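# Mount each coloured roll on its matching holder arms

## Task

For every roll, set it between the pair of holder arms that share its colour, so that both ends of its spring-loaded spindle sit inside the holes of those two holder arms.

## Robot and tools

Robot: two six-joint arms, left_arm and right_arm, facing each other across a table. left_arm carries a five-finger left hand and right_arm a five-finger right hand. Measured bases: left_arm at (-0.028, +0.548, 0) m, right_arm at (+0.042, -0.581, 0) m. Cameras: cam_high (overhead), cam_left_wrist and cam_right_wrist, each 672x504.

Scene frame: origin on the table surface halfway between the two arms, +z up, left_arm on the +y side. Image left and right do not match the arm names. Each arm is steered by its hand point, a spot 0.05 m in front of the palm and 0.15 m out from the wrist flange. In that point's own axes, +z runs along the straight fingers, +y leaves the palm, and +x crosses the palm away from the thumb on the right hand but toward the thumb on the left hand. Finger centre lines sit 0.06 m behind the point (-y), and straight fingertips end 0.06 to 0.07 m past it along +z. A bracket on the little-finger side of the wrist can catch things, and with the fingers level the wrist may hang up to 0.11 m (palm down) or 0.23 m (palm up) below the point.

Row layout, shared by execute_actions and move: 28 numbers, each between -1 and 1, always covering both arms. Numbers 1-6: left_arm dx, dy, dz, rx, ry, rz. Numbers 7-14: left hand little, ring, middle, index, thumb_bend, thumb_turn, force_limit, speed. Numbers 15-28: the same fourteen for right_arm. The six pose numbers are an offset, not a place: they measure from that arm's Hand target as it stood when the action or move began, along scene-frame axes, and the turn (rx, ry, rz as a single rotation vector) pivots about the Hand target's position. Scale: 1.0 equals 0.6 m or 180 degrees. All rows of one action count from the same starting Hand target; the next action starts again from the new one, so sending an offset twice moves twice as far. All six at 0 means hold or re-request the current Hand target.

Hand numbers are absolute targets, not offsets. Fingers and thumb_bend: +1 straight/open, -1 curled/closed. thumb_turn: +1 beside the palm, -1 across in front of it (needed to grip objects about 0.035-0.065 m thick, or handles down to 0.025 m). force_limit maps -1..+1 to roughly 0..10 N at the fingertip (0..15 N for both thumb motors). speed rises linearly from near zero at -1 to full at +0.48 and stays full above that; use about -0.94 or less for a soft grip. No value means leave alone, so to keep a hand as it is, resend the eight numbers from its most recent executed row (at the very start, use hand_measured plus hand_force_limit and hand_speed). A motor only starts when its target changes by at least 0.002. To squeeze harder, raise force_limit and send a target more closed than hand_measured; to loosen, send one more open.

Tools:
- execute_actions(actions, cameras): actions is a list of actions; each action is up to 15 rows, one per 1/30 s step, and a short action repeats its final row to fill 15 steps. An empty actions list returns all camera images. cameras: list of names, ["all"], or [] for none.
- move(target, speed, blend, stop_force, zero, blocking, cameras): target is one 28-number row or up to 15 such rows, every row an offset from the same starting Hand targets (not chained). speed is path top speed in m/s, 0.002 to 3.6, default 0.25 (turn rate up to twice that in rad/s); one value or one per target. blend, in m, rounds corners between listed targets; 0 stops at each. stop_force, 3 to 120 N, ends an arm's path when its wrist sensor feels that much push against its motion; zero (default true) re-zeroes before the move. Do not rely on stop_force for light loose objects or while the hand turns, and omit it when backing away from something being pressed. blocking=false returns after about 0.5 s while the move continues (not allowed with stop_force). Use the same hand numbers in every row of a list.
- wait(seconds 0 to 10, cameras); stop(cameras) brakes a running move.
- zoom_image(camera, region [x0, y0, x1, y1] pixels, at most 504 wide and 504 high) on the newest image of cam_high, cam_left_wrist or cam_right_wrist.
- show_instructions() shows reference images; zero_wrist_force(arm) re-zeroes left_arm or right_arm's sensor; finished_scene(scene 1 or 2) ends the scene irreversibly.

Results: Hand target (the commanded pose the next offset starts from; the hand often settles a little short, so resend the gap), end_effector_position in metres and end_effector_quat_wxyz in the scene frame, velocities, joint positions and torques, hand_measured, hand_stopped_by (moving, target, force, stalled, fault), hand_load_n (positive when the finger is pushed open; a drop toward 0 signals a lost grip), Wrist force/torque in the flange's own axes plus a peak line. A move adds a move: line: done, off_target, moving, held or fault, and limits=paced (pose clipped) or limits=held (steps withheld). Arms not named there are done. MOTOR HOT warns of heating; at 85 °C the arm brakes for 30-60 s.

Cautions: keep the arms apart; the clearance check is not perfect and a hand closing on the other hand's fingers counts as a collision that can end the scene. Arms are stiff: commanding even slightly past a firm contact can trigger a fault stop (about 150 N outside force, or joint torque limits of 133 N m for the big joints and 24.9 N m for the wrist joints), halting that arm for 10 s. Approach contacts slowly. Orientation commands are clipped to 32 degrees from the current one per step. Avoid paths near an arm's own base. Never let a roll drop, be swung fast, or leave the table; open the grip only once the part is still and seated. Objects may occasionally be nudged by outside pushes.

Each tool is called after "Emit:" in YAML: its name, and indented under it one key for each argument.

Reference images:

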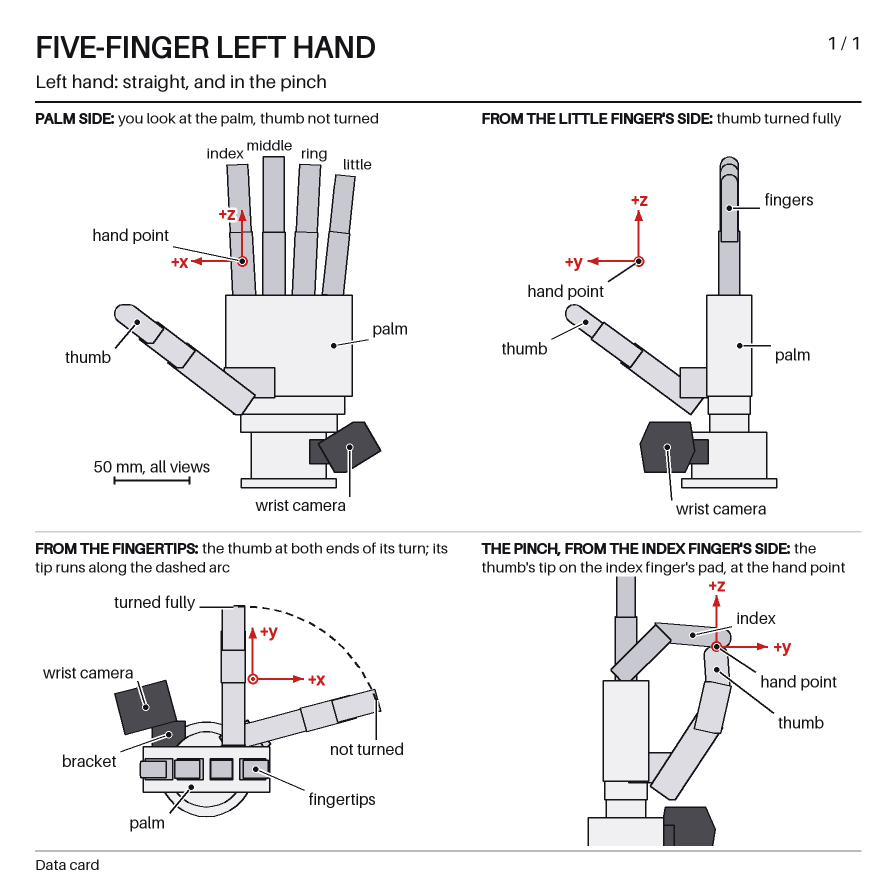

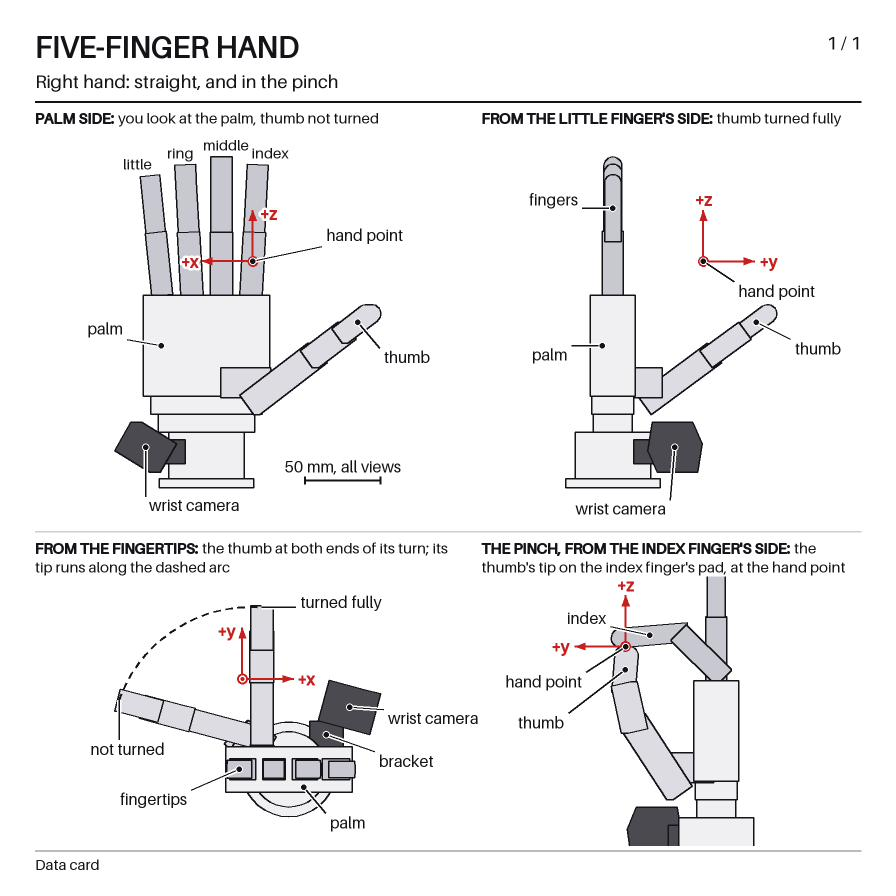

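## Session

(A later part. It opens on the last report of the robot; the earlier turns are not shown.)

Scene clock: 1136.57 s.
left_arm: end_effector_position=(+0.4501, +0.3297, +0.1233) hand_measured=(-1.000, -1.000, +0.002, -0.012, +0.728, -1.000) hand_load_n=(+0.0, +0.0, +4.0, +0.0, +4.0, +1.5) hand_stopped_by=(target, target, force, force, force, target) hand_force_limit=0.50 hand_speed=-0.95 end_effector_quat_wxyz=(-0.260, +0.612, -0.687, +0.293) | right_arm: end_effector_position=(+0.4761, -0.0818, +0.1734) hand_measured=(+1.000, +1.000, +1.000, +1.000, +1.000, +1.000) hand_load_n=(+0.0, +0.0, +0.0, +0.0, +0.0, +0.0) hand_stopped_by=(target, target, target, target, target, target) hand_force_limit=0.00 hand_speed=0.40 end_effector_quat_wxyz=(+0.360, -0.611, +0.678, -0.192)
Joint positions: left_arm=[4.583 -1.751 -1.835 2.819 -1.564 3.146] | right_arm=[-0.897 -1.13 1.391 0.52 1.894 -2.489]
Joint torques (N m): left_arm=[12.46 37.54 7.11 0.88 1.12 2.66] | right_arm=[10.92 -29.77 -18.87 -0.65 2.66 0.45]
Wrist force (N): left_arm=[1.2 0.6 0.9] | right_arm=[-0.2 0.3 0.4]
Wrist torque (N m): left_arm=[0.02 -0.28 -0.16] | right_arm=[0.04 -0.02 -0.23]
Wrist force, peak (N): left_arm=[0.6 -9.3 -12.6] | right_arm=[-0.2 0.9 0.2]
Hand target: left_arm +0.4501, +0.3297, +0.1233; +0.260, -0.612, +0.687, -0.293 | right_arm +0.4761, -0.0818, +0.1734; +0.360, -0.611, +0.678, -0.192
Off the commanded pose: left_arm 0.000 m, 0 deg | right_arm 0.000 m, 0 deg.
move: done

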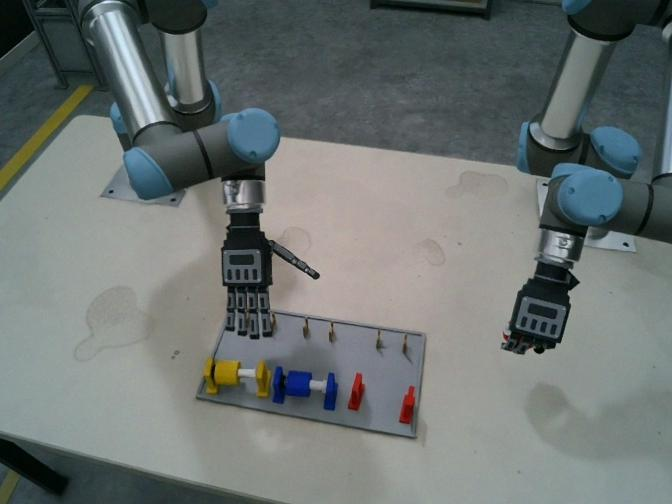

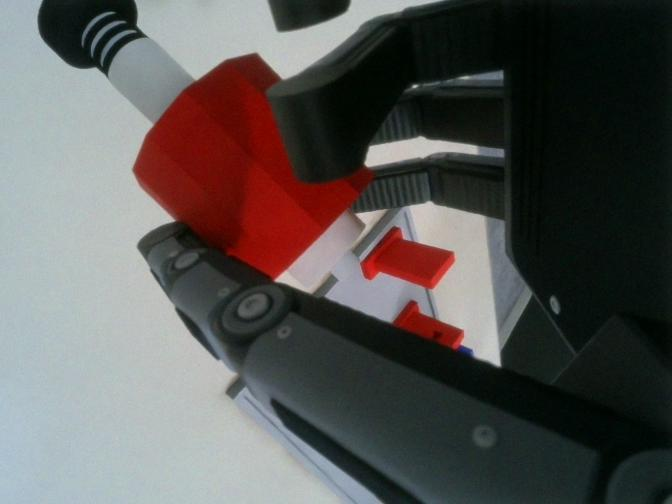

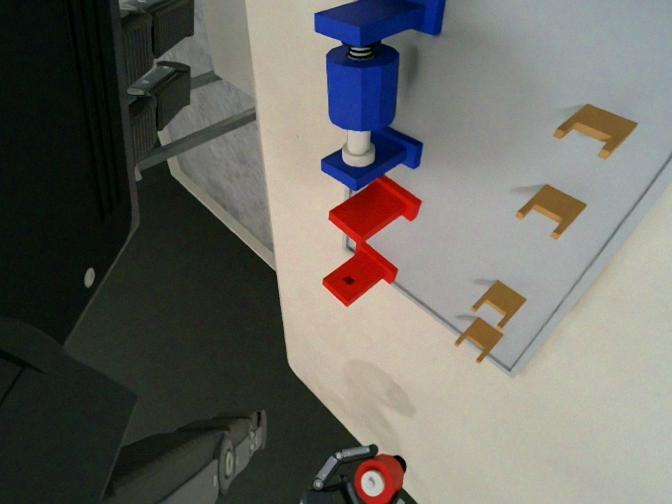

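Emit:
move:
  target:
    - [0,0,-0.09,0,0,0,-1,-1,-0.3,-0.3,-0.1,-1,0.5,-0.95,0,0,0,0,0,0,1,1,1,1,1,1,0,0.4]
    - [0,0,-0.155,0,0,0,-1,-1,-0.3,-0.3,-0.1,-1,0.5,-0.95,0,0,0,0,0,0,1,1,1,1,1,1,0,0.4]
  speed: [0.1, 0.02]
  stop_force: 4
  blend: 0.003
  cameras: ["cam_left_wrist","cam_right_wrist"]

Emit:
zoom_image:
  camera: "cam_right_wrist"
  region: [280, 404, 480, 504]

Scene clock: 1140.20 s.
left_arm: end_effector_position=(+0.4501, +0.3297, +0.0303) hand_measured=(-1.000, -1.000, +0.002, -0.012, +0.726, -1.000) hand_load_n=(+0.0, +0.5, +0.0, +1.0, +1.0, +0.0) hand_stopped_by=(target, target, force, force, force, target) hand_force_limit=0.50 hand_speed=-0.95 end_effector_quat_wxyz=(-0.260, +0.612, -0.687, +0.293) | right_arm: end_effector_position=(+0.4761, -0.0818, +0.1734) hand_measured=(+1.000, +1.000, +1.000, +1.000, +1.000, +1.000) hand_load_n=(-0.5, +0.0, +0.0, +0.0, -0.5, +0.0) hand_stopped_by=(target, target, target, target, target, target) hand_force_limit=0.00 hand_speed=0.40 end_effector_quat_wxyz=(+0.360, -0.611, +0.678, -0.192)
Joint positions: left_arm=[4.583 -1.875 -1.955 3.063 -1.564 3.146] | right_arm=[-0.897 -1.13 1.391 0.52 1.894 -2.489]
Joint torques (N m): left_arm=[-13.61 16.38 3.42 1.09 -1.42 -2.12] | right_arm=[9.06 -29.58 -15.93 -0.5 2.53 0.12]
Wrist force (N): left_arm=[1.0 0.3 0.2] | right_arm=[-0.1 0.5 0.1]
Wrist torque (N m): left_arm=[0.07 -0.23 -0.16] | right_arm=[0.07 -0.04 -0.22]
Wrist force, peak (N): left_arm=[0.7 1.2 1.1] | right_arm=[-0.5 0.6 0.6]
Hand target: left_arm +0.4501, +0.3297, +0.0303; +0.260, -0.612, +0.687, -0.293 | right_arm +0.4761, -0.0818, +0.1734; +0.360, -0.611, +0.678, -0.192
Off the commanded pose: left_arm 0.000 m, 0 deg | right_arm 0.000 m, 0 deg.
move: done
Images, in order (width x height): cam_left_wrist 672x504, cam_right_wrist 672x504.

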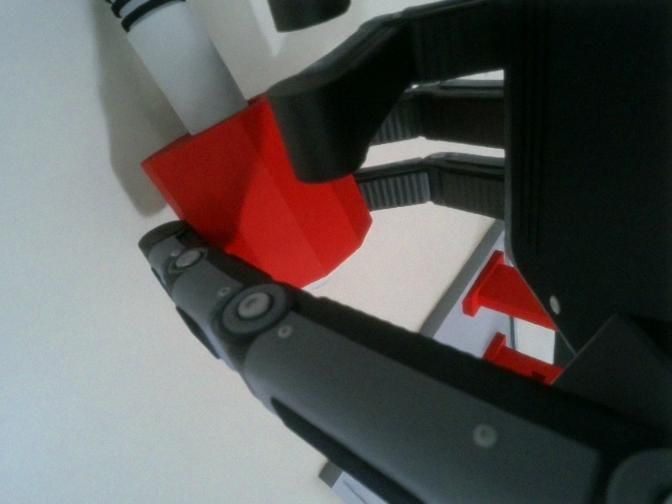

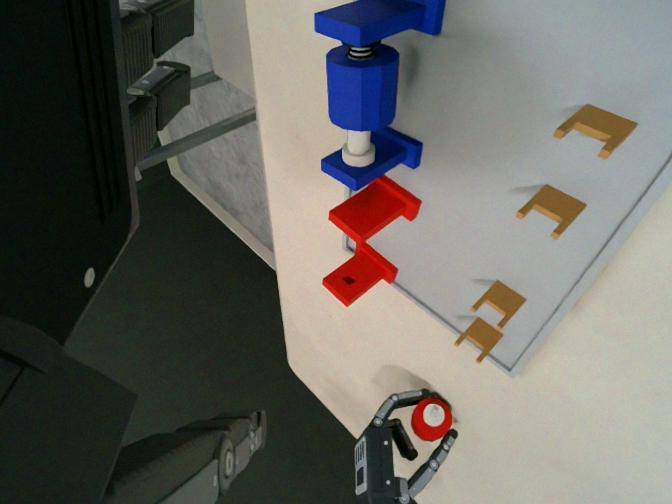

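Scaled by 2.520 from the camera's 672x504 image, which has a finer 960x720 frame.

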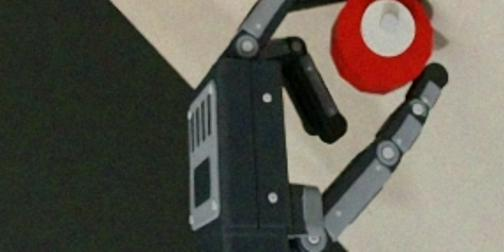

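Emit:
move:
  target: [0,0,-0.0067,0,0,0,-1,-1,-0.3,-0.3,-0.1,-1,0.5,-0.95,0,0,0,0,0,0,1,1,1,1,1,1,0,0.4]
  speed: 0.015
  stop_force: 3

Emit:
move:
  target: [0,0,0,0,0,0,-1,-1,0.12,0.12,0.85,-1,0.5,-0.8,0,0,0,0,0,0,1,1,1,1,1,1,0,0.4]
  speed: 0.02
  cameras: ["cam_left_wrist","cam_right_wrist"]

Emit:
zoom_image:
  camera: "cam_right_wrist"
  region: [320, 354, 520, 504]

Scene clock: 1141.87 s.
left_arm: end_effector_position=(+0.4501, +0.3297, +0.0263) hand_measured=(-1.000, -1.000, +0.002, -0.012, +0.726, -1.000) hand_load_n=(+0.0, +0.0, +0.0, +0.0, +0.0, +0.5) hand_stopped_by=(target, target, force, force, force, target) hand_force_limit=0.50 hand_speed=-0.95 end_effector_quat_wxyz=(-0.260, +0.612, -0.687, +0.293) | right_arm: end_effector_position=(+0.4761, -0.0818, +0.1734) hand_measured=(+1.000, +1.000, +1.000, +1.000, +1.000, +1.000) hand_load_n=(-0.5, +0.0, +0.0, +0.0, +0.0, +0.0) hand_stopped_by=(target, target, target, target, target, target) hand_force_limit=0.00 hand_speed=0.40 end_effector_quat_wxyz=(+0.360, -0.611, +0.678, -0.192)
Joint positions: left_arm=[4.583 -1.881 -1.959 3.073 -1.564 3.146] | right_arm=[-0.897 -1.13 1.391 0.52 1.894 -2.489]
Joint torques (N m): left_arm=[-12.06 16.78 3.22 0.91 -1.14 -2.1] | right_arm=[10.07 -31.55 -14.25 -0.52 2.54 -0.09]
Wrist force (N): left_arm=[1.0 0.3 0.3] | right_arm=[0.0 0.5 0.2]
Wrist torque (N m): left_arm=[0.08 -0.25 -0.16] | right_arm=[0.07 -0.05 -0.22]
Wrist force, peak (N): left_arm=[1.2 0.6 0.3] | right_arm=[-0.6 0.5 0.3]
Hand target: left_arm +0.4501, +0.3297, +0.0263; +0.260, -0.612, +0.687, -0.293 | right_arm +0.4761, -0.0818, +0.1734; +0.360, -0.611, +0.678, -0.192
Off the commanded pose: left_arm 0.000 m, 0 deg | right_arm 0.000 m, 0 deg.
move: done

Scene clock: 1142.57 s.
left_arm: end_effector_position=(+0.4501, +0.3297, +0.0263) hand_measured=(-1.000, -1.000, +0.092, +0.120, +0.850, -1.000) hand_load_n=(+0.0, +0.0, -13.5, +0.0, +0.0, +0.0) hand_stopped_by=(target, target, stalled, target, target, target) hand_force_limit=0.50 hand_speed=-0.80 end_effector_quat_wxyz=(-0.260, +0.612, -0.687, +0.293) | right_arm: end_effector_position=(+0.4761, -0.0818, +0.1734) hand_measured=(+1.000, +1.000, +1.000, +1.000, +1.000, +1.000) hand_load_n=(+0.0, +0.0, +0.0, +0.0, +0.0, +0.0) hand_stopped_by=(target, target, target, target, target, target) hand_force_limit=0.00 hand_speed=0.40 end_effector_quat_wxyz=(+0.360, -0.611, +0.678, -0.192)
Joint positions: left_arm=[4.583 -1.881 -1.959 3.073 -1.564 3.146] | right_arm=[-0.897 -1.13 1.391 0.52 1.894 -2.489]
Joint torques (N m): left_arm=[-10.86 16.81 4.08 0.87 -1.22 -2.16] | right_arm=[9.62 -30.05 -14.11 -0.71 2.76 0.14]
Wrist force (N): left_arm=[0.8 -6.3 -14.1] | right_arm=[0.0 0.8 0.3]
Wrist torque (N m): left_arm=[0.11 -0.56 -0.01] | right_arm=[0.11 -0.06 -0.21]
Wrist force, peak (N): left_arm=[0.8 -5.8 -14.9] | right_arm=[0.0 0.8 0.3]
Hand target: left_arm +0.4501, +0.3297, +0.0263; +0.260, -0.612, +0.687, -0.293 | right_arm +0.4761, -0.0818, +0.1734; +0.360, -0.611, +0.678, -0.192
Off the commanded pose: left_arm 0.000 m, 0 deg | right_arm 0.000 m, 0 deg.
move: done
Images, in order (width x height): cam_left_wrist 672x504, cam_right_wrist 672x504.

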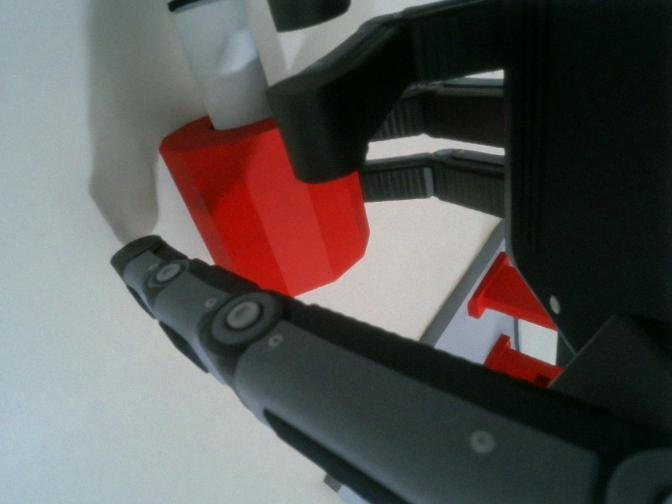

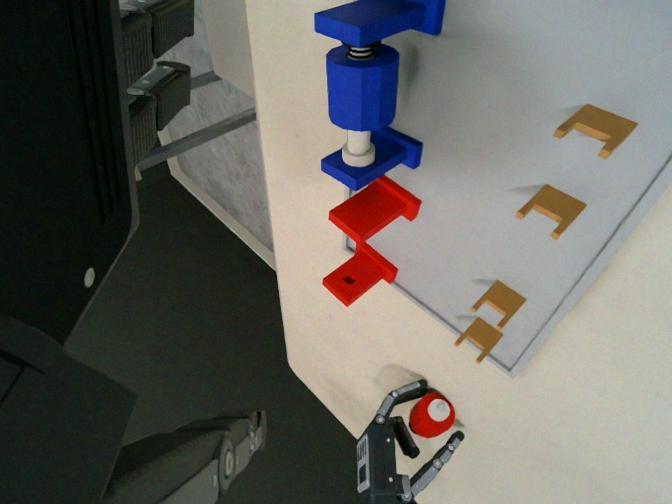

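Scaled by 2.520 from the camera's 672x504 image, which has a finer 960x720 frame.

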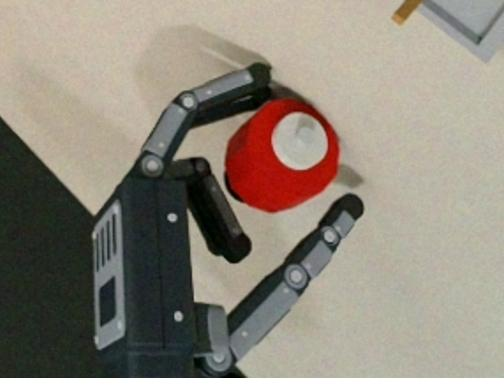

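Emit:
move:
  target: [0,0,0.0117,0,0,0,-1,-1,0.25,0.25,0.85,-1,0.5,-0.7,0,0,0,0,0,0,1,1,1,1,1,1,0,0.4]
  speed: 0.03
  cameras: ["cam_left_wrist"]

Scene clock: 1143.63 s.
left_arm: end_effector_position=(+0.4501, +0.3297, +0.0332) hand_measured=(-1.000, -1.000, +0.250, +0.250, +0.850, -1.000) hand_load_n=(+0.0, +0.5, +0.0, +0.0, +0.0, +0.0) hand_stopped_by=(target, target, target, target, target, target) hand_force_limit=0.50 hand_speed=-0.70 end_effector_quat_wxyz=(-0.260, +0.612, -0.687, +0.293) | right_arm: end_effector_position=(+0.4761, -0.0818, +0.1734) hand_measured=(+1.000, +1.000, +1.000, +1.000, +1.000, +1.000) hand_load_n=(+0.0, +0.0, +0.0, +0.0, +0.0, +0.0) hand_stopped_by=(target, target, target, target, target, target) hand_force_limit=0.00 hand_speed=0.40 end_effector_quat_wxyz=(+0.360, -0.611, +0.678, -0.192)
Joint positions: left_arm=[4.583 -1.87 -1.952 3.055 -1.564 3.146] | right_arm=[-0.897 -1.13 1.391 0.52 1.894 -2.489]
Joint torques (N m): left_arm=[-8.83 39.65 27.88 -2.58 -0.9 -2.05] | right_arm=[9.16 -30.26 -15.14 -0.59 2.58 0.17]
Wrist force (N): left_arm=[0.9 0.4 0.1] | right_arm=[-0.2 0.5 0.2]
Wrist torque (N m): left_arm=[0.10 -0.24 -0.16] | right_arm=[0.08 -0.02 -0.23]
Wrist force, peak (N): left_arm=[0.9 -6.4 -16.2] | right_arm=[-0.2 0.7 0.5]
Hand target: left_arm +0.4501, +0.3297, +0.0333; +0.260, -0.612, +0.687, -0.293 | right_arm +0.4761, -0.0818, +0.1734; +0.360, -0.611, +0.678, -0.192
Off the commanded pose: left_arm 0.000 m, 0 deg | right_arm 0.000 m, 0 deg.
move: done
Images, in order (width x height): cam_left_wrist 672x504.

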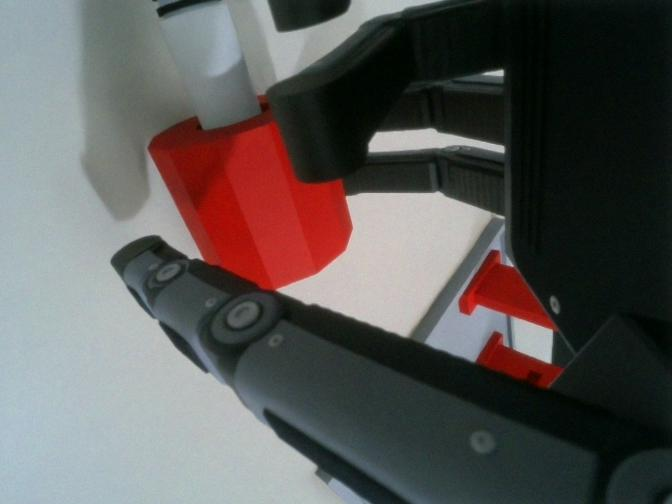

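Emit:
move:
  target: [0,0.0067,-0.0033,0,0,0,-1,-1,0.25,0.25,0.85,-1,0.5,-0.7,0,0,0,0,0,0,1,1,1,1,1,1,0,0.4]
  speed: 0.03

Emit:
move:
  target: [0,0,0,0,0,0,-1,-1,-0.4,-0.4,-0.2,-1,0.8,-0.9,0,0,0,0,0,0,1,1,1,1,1,1,0,0.4]
  speed: 0.03
  cameras: ["all"]

Emit:
zoom_image:
  camera: "cam_right_wrist"
  region: [320, 354, 520, 504]

Scene clock: 1144.97 s.
left_arm: end_effector_position=(+0.4501, +0.3337, +0.0314) hand_measured=(-1.000, -1.000, +0.250, +0.250, +0.850, -1.000) hand_load_n=(+0.0, +0.0, +0.0, +0.0, +0.0, +0.0) hand_stopped_by=(target, target, target, target, target, target) hand_force_limit=0.50 hand_speed=-0.70 end_effector_quat_wxyz=(-0.260, +0.612, -0.687, +0.293) | right_arm: end_effector_position=(+0.4761, -0.0818, +0.1734) hand_measured=(+1.000, +1.000, +1.000, +1.000, +1.000, +1.000) hand_load_n=(+0.0, +0.0, +0.0, +0.0, +0.0, +0.0) hand_stopped_by=(target, target, target, target, target, target) hand_force_limit=0.00 hand_speed=0.40 end_effector_quat_wxyz=(+0.360, -0.611, +0.678, -0.192)
Joint positions: left_arm=[4.594 -1.869 -1.959 3.062 -1.556 3.154] | right_arm=[-0.897 -1.13 1.391 0.52 1.894 -2.489]
Joint torques (N m): left_arm=[12.9 39.44 3.9 1.16 1.38 2.33] | right_arm=[9.24 -29.02 -12.15 -0.46 2.67 -0.14]
Wrist force (N): left_arm=[1.0 0.4 0.3] | right_arm=[-0.2 0.7 0.2]
Wrist torque (N m): left_arm=[0.09 -0.25 -0.15] | right_arm=[0.10 -0.02 -0.22]
Wrist force, peak (N): left_arm=[1.1 0.3 0.3] | right_arm=[-0.6 0.8 0.1]
Hand target: left_arm +0.4501, +0.3338, +0.0313; +0.260, -0.612, +0.687, -0.293 | right_arm +0.4761, -0.0818, +0.1734; +0.360, -0.611, +0.678, -0.192
Off the commanded pose: left_arm 0.000 m, 0 deg | right_arm 0.000 m, 0 deg.
move: done

Scene clock: 1146.23 s.
left_arm: end_effector_position=(+0.4501, +0.3338, +0.0313) hand_measured=(-1.000, -1.000, -0.008, -0.026, +0.726, -1.000) hand_load_n=(+0.0, +0.0, +6.5, +12.0, +19.5, -2.0) hand_stopped_by=(target, target, force, force, force, target) hand_force_limit=0.80 hand_speed=-0.90 end_effector_quat_wxyz=(-0.260, +0.612, -0.687, +0.293) | right_arm: end_effector_position=(+0.4761, -0.0818, +0.1734) hand_measured=(+1.000, +1.000, +1.000, +1.000, +1.000, +1.000) hand_load_n=(+0.0, +0.0, +0.0, +0.0, +0.0, +0.0) hand_stopped_by=(target, target, target, target, target, target) hand_force_limit=0.00 hand_speed=0.40 end_effector_quat_wxyz=(+0.360, -0.611, +0.678, -0.192)
Joint positions: left_arm=[4.594 -1.869 -1.959 3.062 -1.556 3.154] | right_arm=[-0.897 -1.13 1.391 0.52 1.894 -2.489]
Joint torques (N m): left_arm=[13.04 39.04 3.78 0.76 1.31 2.66] | right_arm=[9.25 -30.94 -11.02 -0.43 2.36 -0.25]
Wrist force (N): left_arm=[1.0 1.0 0.7] | right_arm=[-0.3 0.5 0.2]
Wrist torque (N m): left_arm=[0.12 -0.23 -0.16] | right_arm=[0.08 0.00 -0.24]
Wrist force, peak (N): left_arm=[1.0 1.0 0.7] | right_arm=[-0.3 0.7 0.5]
Hand target: left_arm +0.4501, +0.3338, +0.0313; +0.260, -0.612, +0.687, -0.293 | right_arm +0.4761, -0.0818, +0.1734; +0.360, -0.611, +0.678, -0.192
Off the commanded pose: left_arm 0.000 m, 0 deg | right_arm 0.000 m, 0 deg.
move: done

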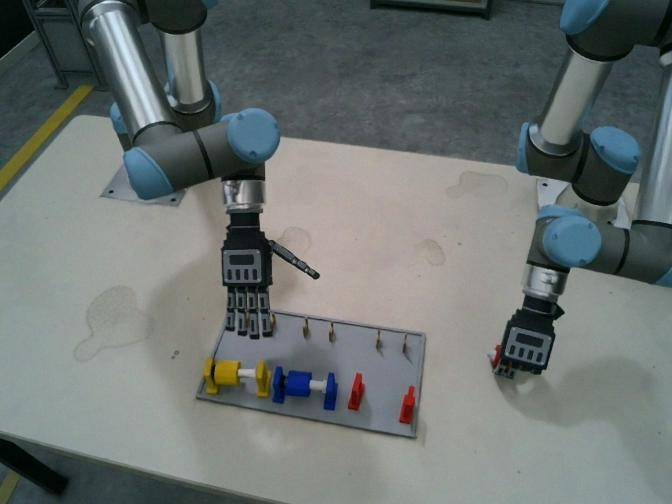

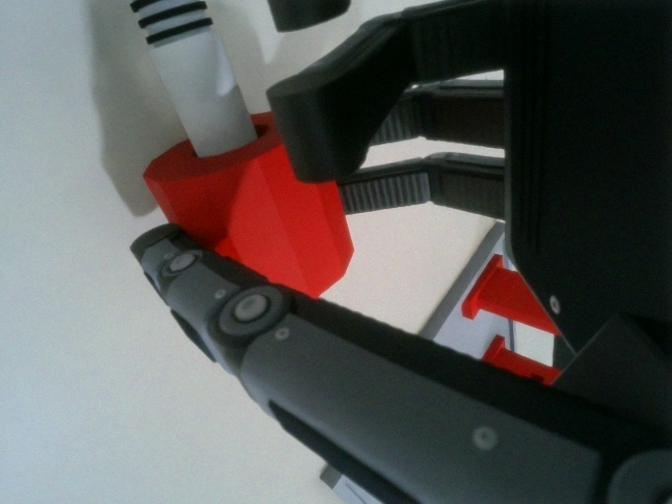

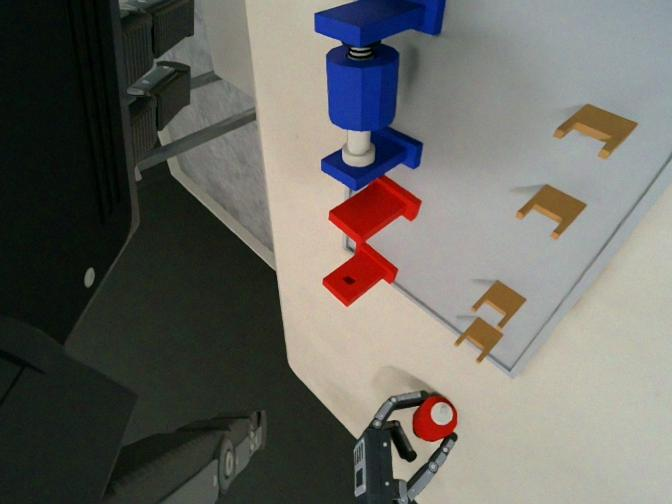

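Scaled by 2.520 from the camera's 672x504 image, which has a finer 960x720 frame.

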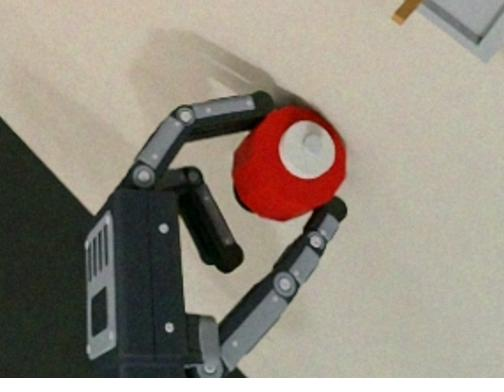

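Emit:
move:
  target:
    - [0,0,0.1667,0,0,0,-1,-1,-0.4,-0.4,-0.2,-1,0.8,-0.9,0,0,0,0,0,0,1,1,1,1,1,1,0,0.4]
    - [0.2,-0.38,0.2,0,0,0,-1,-1,-0.4,-0.4,-0.2,-1,0.8,-0.9,0,0,0,0,0,0,1,1,1,1,1,1,0,0.4]
  speed: 0.12
  blend: 0.03
  cameras: ["all"]

Emit:
zoom_image:
  camera: "cam_right_wrist"
  region: [220, 200, 460, 380]

Scene clock: 1150.23 s.
left_arm: end_effector_position=(+0.5701, +0.1058, +0.1513) hand_measured=(-1.000, -1.000, -0.008, -0.026, +0.726, -1.000) hand_load_n=(+0.0, +0.0, +6.5, +11.5, +19.5, -2.5) hand_stopped_by=(target, target, force, force, force, target) hand_force_limit=0.80 hand_speed=-0.90 end_effector_quat_wxyz=(-0.260, +0.612, -0.687, +0.293) | right_arm: end_effector_position=(+0.4761, -0.0818, +0.1734) hand_measured=(+1.000, +1.000, +1.000, +1.000, +1.000, +1.000) hand_load_n=(+0.0, +0.0, +0.0, +0.0, +0.0, +0.0) hand_stopped_by=(target, target, target, target, target, target) hand_force_limit=0.00 hand_speed=0.40 end_effector_quat_wxyz=(+0.360, -0.611, +0.678, -0.192)
Joint positions: left_arm=[4.206 -2.282 -0.979 2.46 -1.832 2.879] | right_arm=[-0.897 -1.13 1.391 0.52 1.894 -2.489]
Joint torques (N m): left_arm=[-13.1 38.19 30.82 -2.55 -1.8 -2.44] | right_arm=[10.28 -32.18 -9.37 -0.58 2.55 -0.44]
Wrist force (N): left_arm=[1.4 0.7 1.0] | right_arm=[-0.2 0.7 0.2]
Wrist torque (N m): left_arm=[0.12 -0.28 0.01] | right_arm=[0.12 -0.03 -0.22]
Wrist force, peak (N): left_arm=[2.2 0.5 1.2] | right_arm=[0.0 0.9 0.4]
Hand target: left_arm +0.5701, +0.1058, +0.1513; +0.260, -0.612, +0.687, -0.293 | right_arm +0.4761, -0.0818, +0.1734; +0.360, -0.611, +0.678, -0.192
Off the commanded pose: left_arm 0.000 m, 0 deg | right_arm 0.000 m, 0 deg.
move: done

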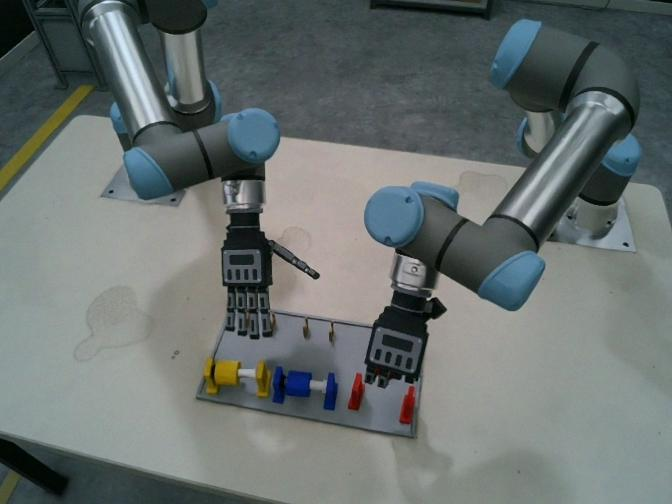

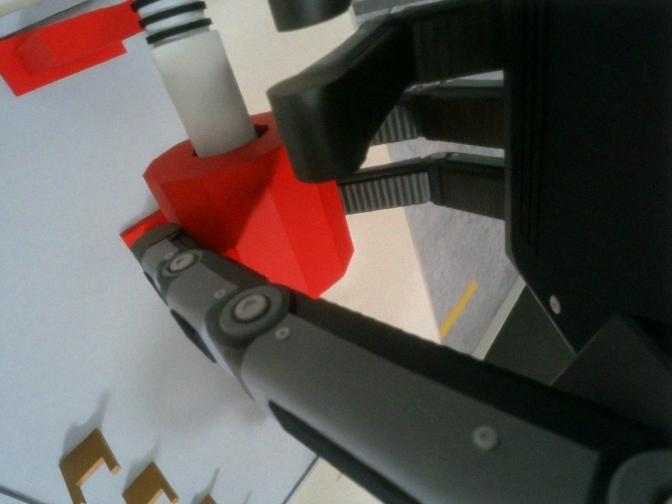

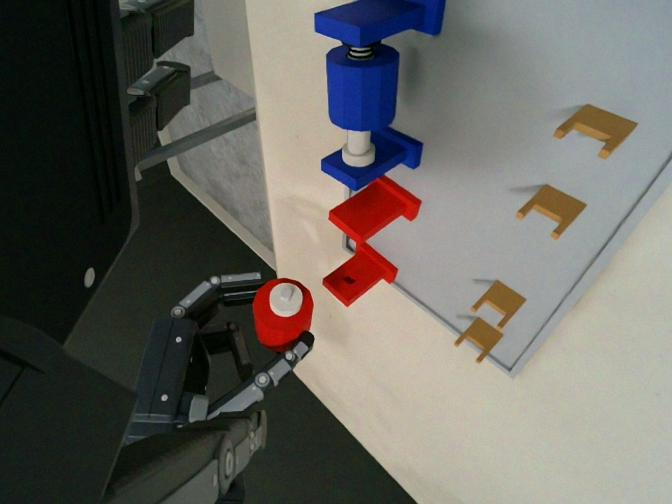

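Scaled by 2.100 from the camera's 672x504 image, which has a finer 960x720 frame.

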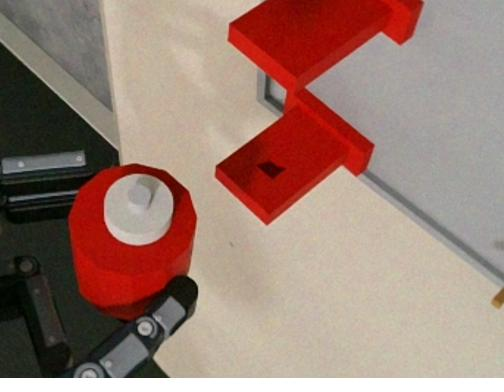

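Emit:
move:
  target: [0.0157,-0.003,-0.0355,-0.1103,0.013,0,-1,-1,-0.4,-0.4,-0.2,-1,0.8,-0.9,0,0,0,0,0,0,1,1,1,1,1,1,0,0.4]
  speed: 0.1
  cameras: ["cam_left_wrist","cam_right_wrist"]

Emit:
zoom_image:
  camera: "cam_right_wrist"
  region: [220, 200, 460, 380]

Scene clock: 1153.20 s.
left_arm: end_effector_position=(+0.5795, +0.1040, +0.1300) hand_measured=(-1.000, -1.000, -0.008, -0.026, +0.726, -1.000) hand_load_n=(+0.0, +0.0, +6.5, +12.0, +19.5, -2.5) hand_stopped_by=(target, target, force, force, force, target) hand_force_limit=0.80 hand_speed=-0.90 end_effector_quat_wxyz=(-0.136, +0.653, -0.632, +0.394) | right_arm: end_effector_position=(+0.4761, -0.0818, +0.1734) hand_measured=(+1.000, +1.000, +1.000, +1.000, +1.000, +1.000) hand_load_n=(+0.0, +0.0, +0.0, +0.0, +0.0, +0.0) hand_stopped_by=(target, target, target, target, target, target) hand_force_limit=0.00 hand_speed=0.40 end_effector_quat_wxyz=(+0.360, -0.611, +0.678, -0.192)
Joint positions: left_arm=[4.329 -2.21 -1.202 2.701 -1.515 2.72] | right_arm=[-0.897 -1.13 1.391 0.52 1.894 -2.489]
Joint torques (N m): left_arm=[13.14 57.06 8.55 1.12 1.55 -2.57] | right_arm=[9.74 -32.51 -8.23 -0.5 2.76 -0.41]
Wrist force (N): left_arm=[1.4 0.9 1.3] | right_arm=[0.0 0.5 0.2]
Wrist torque (N m): left_arm=[0.05 -0.24 0.04] | right_arm=[0.08 -0.06 -0.21]
Wrist force, peak (N): left_arm=[1.6 0.7 1.5] | right_arm=[-0.4 0.8 0.6]
Hand target: left_arm +0.5795, +0.1040, +0.1300; -0.136, +0.653, -0.632, +0.394 | right_arm +0.4761, -0.0818, +0.1734; +0.360, -0.611, +0.678, -0.192
Off the commanded pose: left_arm 0.000 m, 0 deg | right_arm 0.000 m, 0 deg.
move: done
Images, in order (width x height): cam_left_wrist 672x504, cam_right_wrist 672x504.

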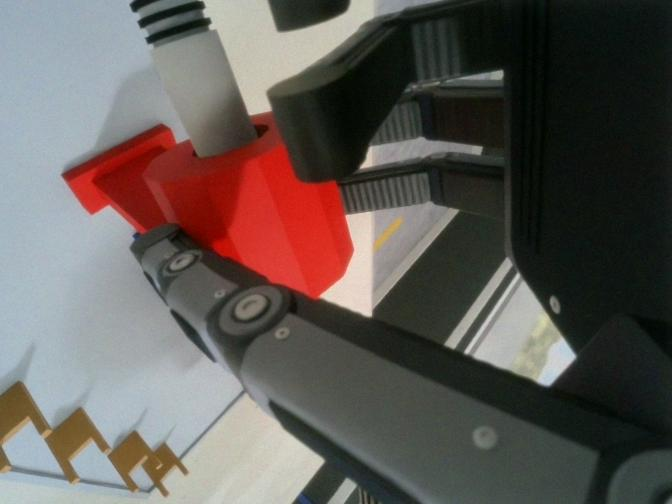

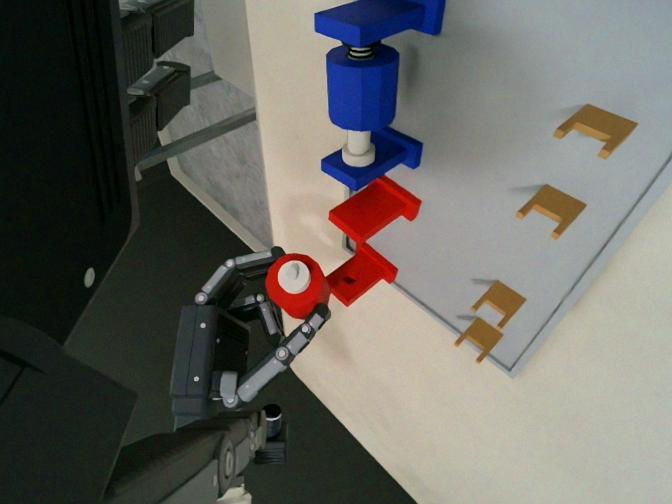

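Scaled by 2.100 from the camera's 672x504 image, which has a finer 960x720 frame.

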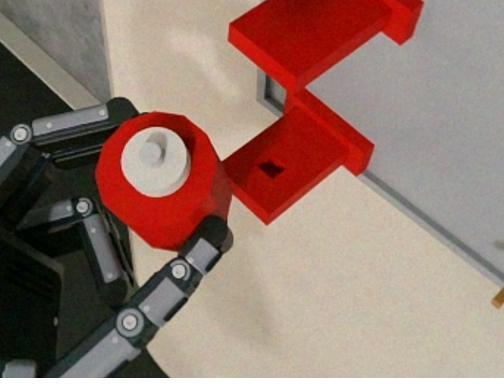

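Emit:
move:
  target: [-0.0042,0,-0.0905,0,0,0,-1,-1,-0.4,-0.4,-0.2,-1,0.8,-0.9,0,0,0,0,0,0,1,1,1,1,1,1,0,0.4]
  speed: 0.06
  stop_force: 6
  cameras: ["cam_left_wrist","cam_right_wrist"]

Emit:
zoom_image:
  camera: "cam_right_wrist"
  region: [260, 200, 440, 335]

Emit:
zoom_image:
  camera: "cam_left_wrist"
  region: [0, 0, 300, 225]

Scene clock: 1156.30 s.
left_arm: end_effector_position=(+0.5772, +0.1040, +0.0835) hand_measured=(-1.000, -1.000, -0.008, -0.026, +0.724, -1.000) hand_load_n=(-4.5, +0.0, +0.0, +1.0, +1.0, -0.5) hand_stopped_by=(target, target, force, force, force, target) hand_force_limit=0.80 hand_speed=-0.90 end_effector_quat_wxyz=(-0.136, +0.653, -0.632, +0.394) | right_arm: end_effector_position=(+0.4761, -0.0818, +0.1734) hand_measured=(+1.000, +1.000, +1.000, +1.000, +1.000, +1.000) hand_load_n=(+0.0, +0.0, +0.0, +0.0, +0.0, -0.5) hand_stopped_by=(target, target, target, target, target, target) hand_force_limit=0.00 hand_speed=0.40 end_effector_quat_wxyz=(+0.360, -0.611, +0.678, -0.192)
Joint positions: left_arm=[4.328 -2.242 -1.273 2.803 -1.516 2.719] | right_arm=[-0.897 -1.13 1.391 0.52 1.894 -2.489]
Joint torques (N m): left_arm=[9.78 52.43 28.14 -3.08 1.14 0.19] | right_arm=[8.3 -31.99 -6.84 -0.8 2.68 -0.58]
Wrist force (N): left_arm=[2.9 -4.2 -1.7] | right_arm=[-0.2 0.6 0.2]
Wrist torque (N m): left_arm=[-0.04 -0.37 0.33] | right_arm=[0.09 -0.03 -0.21]
Wrist force, peak (N): left_arm=[14.5 -29.2 -12.8] | right_arm=[-0.7 0.6 0.3]
Hand target: left_arm +0.5772, +0.1040, +0.0835; -0.136, +0.653, -0.632, +0.394 (not the last commanded pose) | right_arm +0.4761, -0.0818, +0.1734; +0.360, -0.611, +0.678, -0.192
Off the commanded pose: left_arm 0.008 m, 0 deg | right_arm 0.000 m, 0 deg.
move: contact (left_arm)
Images, in order (width x height): cam_left_wrist 672x504, cam_right_wrist 672x504.

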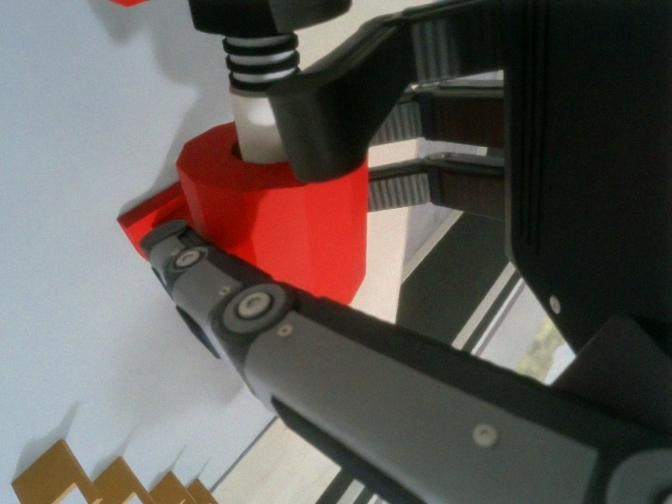

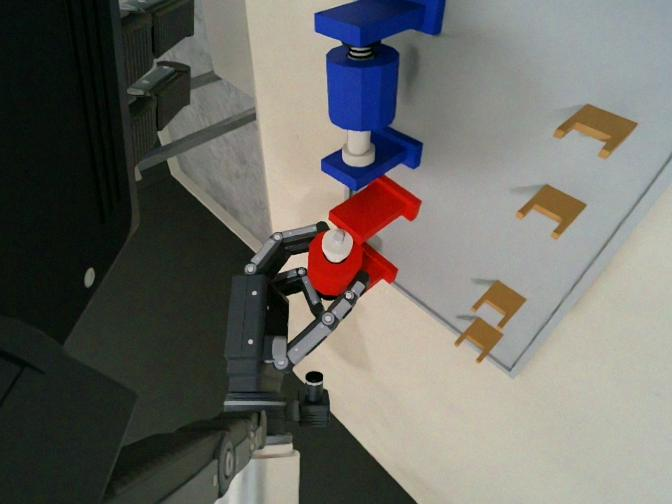

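Scaled by 2.800 from the camera's 672x504 image, which has a finer 960x720 frame.

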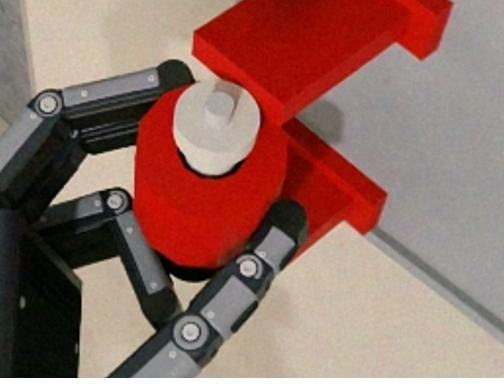

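Scaled by 1.680 from the camera's 672x504 image, which has a finer 960x720 frame.

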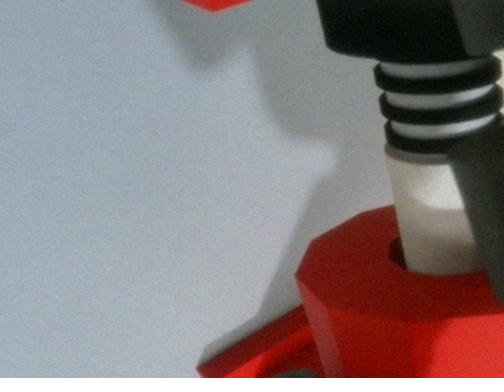

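Emit:
move:
  target: [0,0,0,0,0,0,-1,-1,-0.45,-0.45,-0.25,-1,0.4,-0.92,0,0,0,0,0,0,1,1,1,1,1,1,0,0.4]
  speed: 0.03
  cameras: ["cam_left_wrist","cam_right_wrist"]

Emit:
zoom_image:
  camera: "cam_right_wrist"
  region: [260, 200, 440, 335]

Scene clock: 1158.17 s.
left_arm: end_effector_position=(+0.5772, +0.1040, +0.0835) hand_measured=(-1.000, -1.000, -0.064, -0.046, +0.714, -1.000) hand_load_n=(-4.0, +0.0, +7.0, +1.5, +8.5, +1.0) hand_stopped_by=(target, target, force, force, force, target) hand_force_limit=0.40 hand_speed=-0.92 end_effector_quat_wxyz=(-0.136, +0.653, -0.632, +0.394) | right_arm: end_effector_position=(+0.4761, -0.0818, +0.1734) hand_measured=(+1.000, +1.000, +1.000, +1.000, +1.000, +1.000) hand_load_n=(+0.0, +0.0, +0.0, +0.0, +0.0, +0.0) hand_stopped_by=(target, target, target, target, target, target) hand_force_limit=0.00 hand_speed=0.40 end_effector_quat_wxyz=(+0.360, -0.611, +0.678, -0.192)
Joint positions: left_arm=[4.328 -2.242 -1.273 2.803 -1.516 2.719] | right_arm=[-0.897 -1.13 1.391 0.52 1.894 -2.489]
Joint torques (N m): left_arm=[12.42 52.27 28.07 -2.79 1.18 1.63] | right_arm=[8.33 -33.4 -6.41 -0.73 2.41 -0.6]
Wrist force (N): left_arm=[3.2 -3.3 -1.3] | right_arm=[-0.2 0.2 0.4]
Wrist torque (N m): left_arm=[0.00 -0.36 0.29] | right_arm=[0.02 -0.02 -0.23]
Wrist force, peak (N): left_arm=[3.1 -4.5 -1.9] | right_arm=[-0.4 0.8 0.5]
Hand target: left_arm +0.5772, +0.1040, +0.0835; -0.136, +0.653, -0.632, +0.394 | right_arm +0.4761, -0.0818, +0.1734; +0.360, -0.611, +0.678, -0.192
Off the commanded pose: left_arm 0.000 m, 0 deg | right_arm 0.000 m, 0 deg.
move: done
Images, in order (width x height): cam_left_wrist 672x504, cam_right_wrist 672x504.

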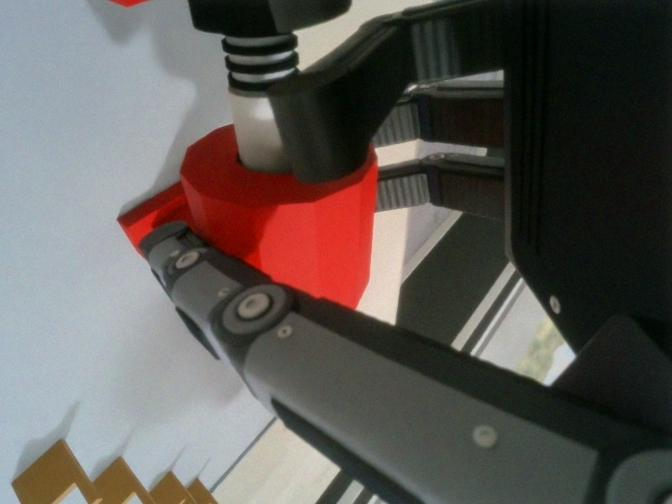

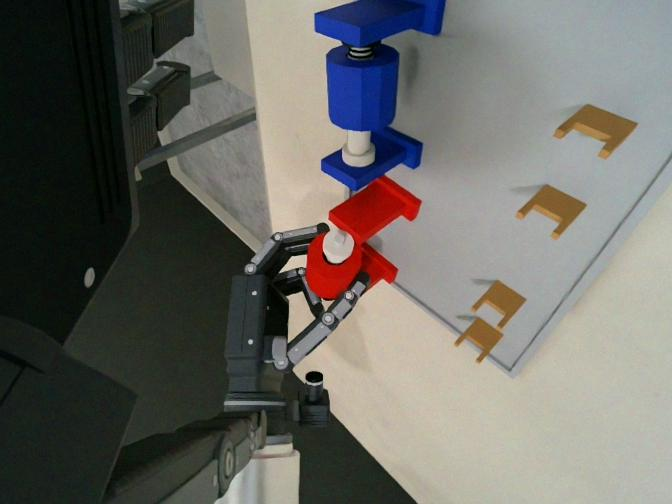

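Scaled by 2.800 from the camera's 672x504 image, which has a finer 960x720 frame.

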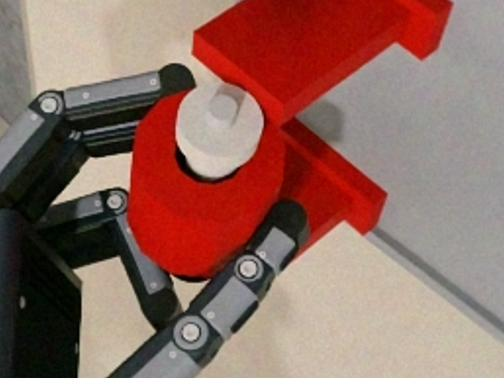

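Emit:
move:
  target:
    - [0,0.0033,0.1333,0,0,0,-1,-1,-0.45,-0.45,-0.25,-1,0.4,-0.92,0,0,0,0,0,0,1,1,1,1,1,1,0,0.4]
    - [-0.1617,0.31,0.1,0.2207,-0.026,0,-1,-1,-0.45,-0.45,-0.25,-1,0.4,-0.92,0,0,0,0,0,0,1,1,1,1,1,1,0,0.4]
  speed: 0.12
  blend: 0.02
  cameras: ["all"]

Scene clock: 1162.90 s.
left_arm: end_effector_position=(+0.4803, +0.2900, +0.1435) hand_measured=(-1.000, -1.000, -0.064, -0.046, +0.714, -1.000) hand_load_n=(+0.0, +0.0, +5.5, +2.0, +7.0, +1.5) hand_stopped_by=(target, target, force, force, force, target) hand_force_limit=0.40 hand_speed=-0.92 end_effector_quat_wxyz=(-0.375, +0.552, -0.722, +0.182) | right_arm: end_effector_position=(+0.4761, -0.0818, +0.1734) hand_measured=(+1.000, +1.000, +1.000, +1.000, +1.000, +1.000) hand_load_n=(+0.0, +0.0, +0.0, +0.0, +0.0, +0.0) hand_stopped_by=(target, target, target, target, target, target) hand_force_limit=0.00 hand_speed=0.40 end_effector_quat_wxyz=(+0.360, -0.611, +0.678, -0.192)
Joint positions: left_arm=[4.317 -1.926 -1.562 2.691 -1.996 3.208] | right_arm=[-0.897 -1.13 1.391 0.52 1.894 -2.489]
Joint torques (N m): left_arm=[-13.2 44.78 7.09 0.9 -1.97 2.29] | right_arm=[8.13 -32.87 -8.24 -0.59 2.84 -0.36]
Wrist force (N): left_arm=[0.4 1.2 1.2] | right_arm=[-0.2 0.6 0.4]
Wrist torque (N m): left_arm=[0.13 -0.11 -0.28] | right_arm=[0.08 -0.03 -0.22]
Wrist force, peak (N): left_arm=[3.3 -3.4 -1.5] | right_arm=[-0.2 0.9 0.4]
Hand target: left_arm +0.4802, +0.2900, +0.1435; +0.375, -0.552, +0.722, -0.182 | right_arm +0.4761, -0.0818, +0.1734; +0.360, -0.611, +0.678, -0.192
Off the commanded pose: left_arm 0.000 m, 0 deg | right_arm 0.000 m, 0 deg.
move: done

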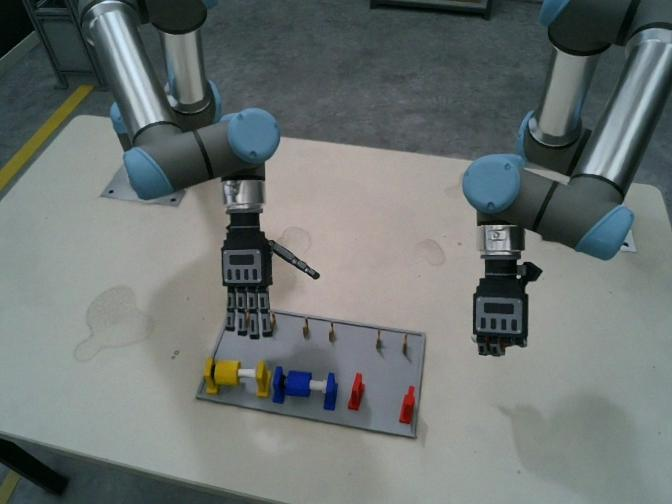

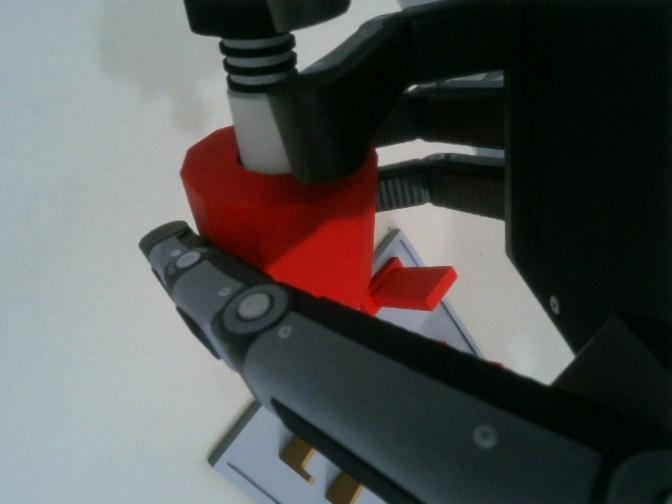

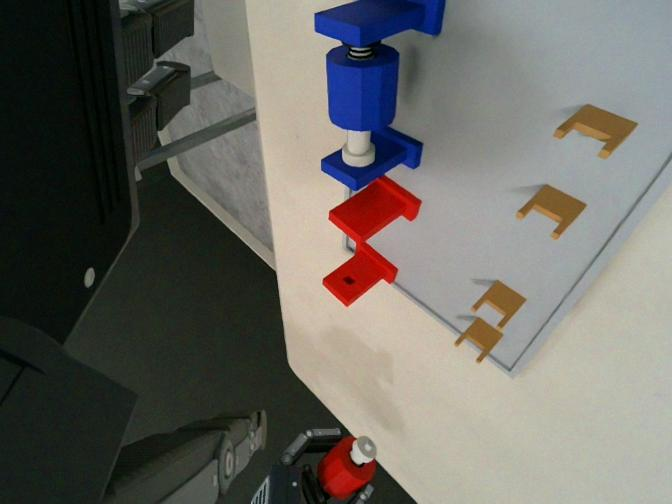

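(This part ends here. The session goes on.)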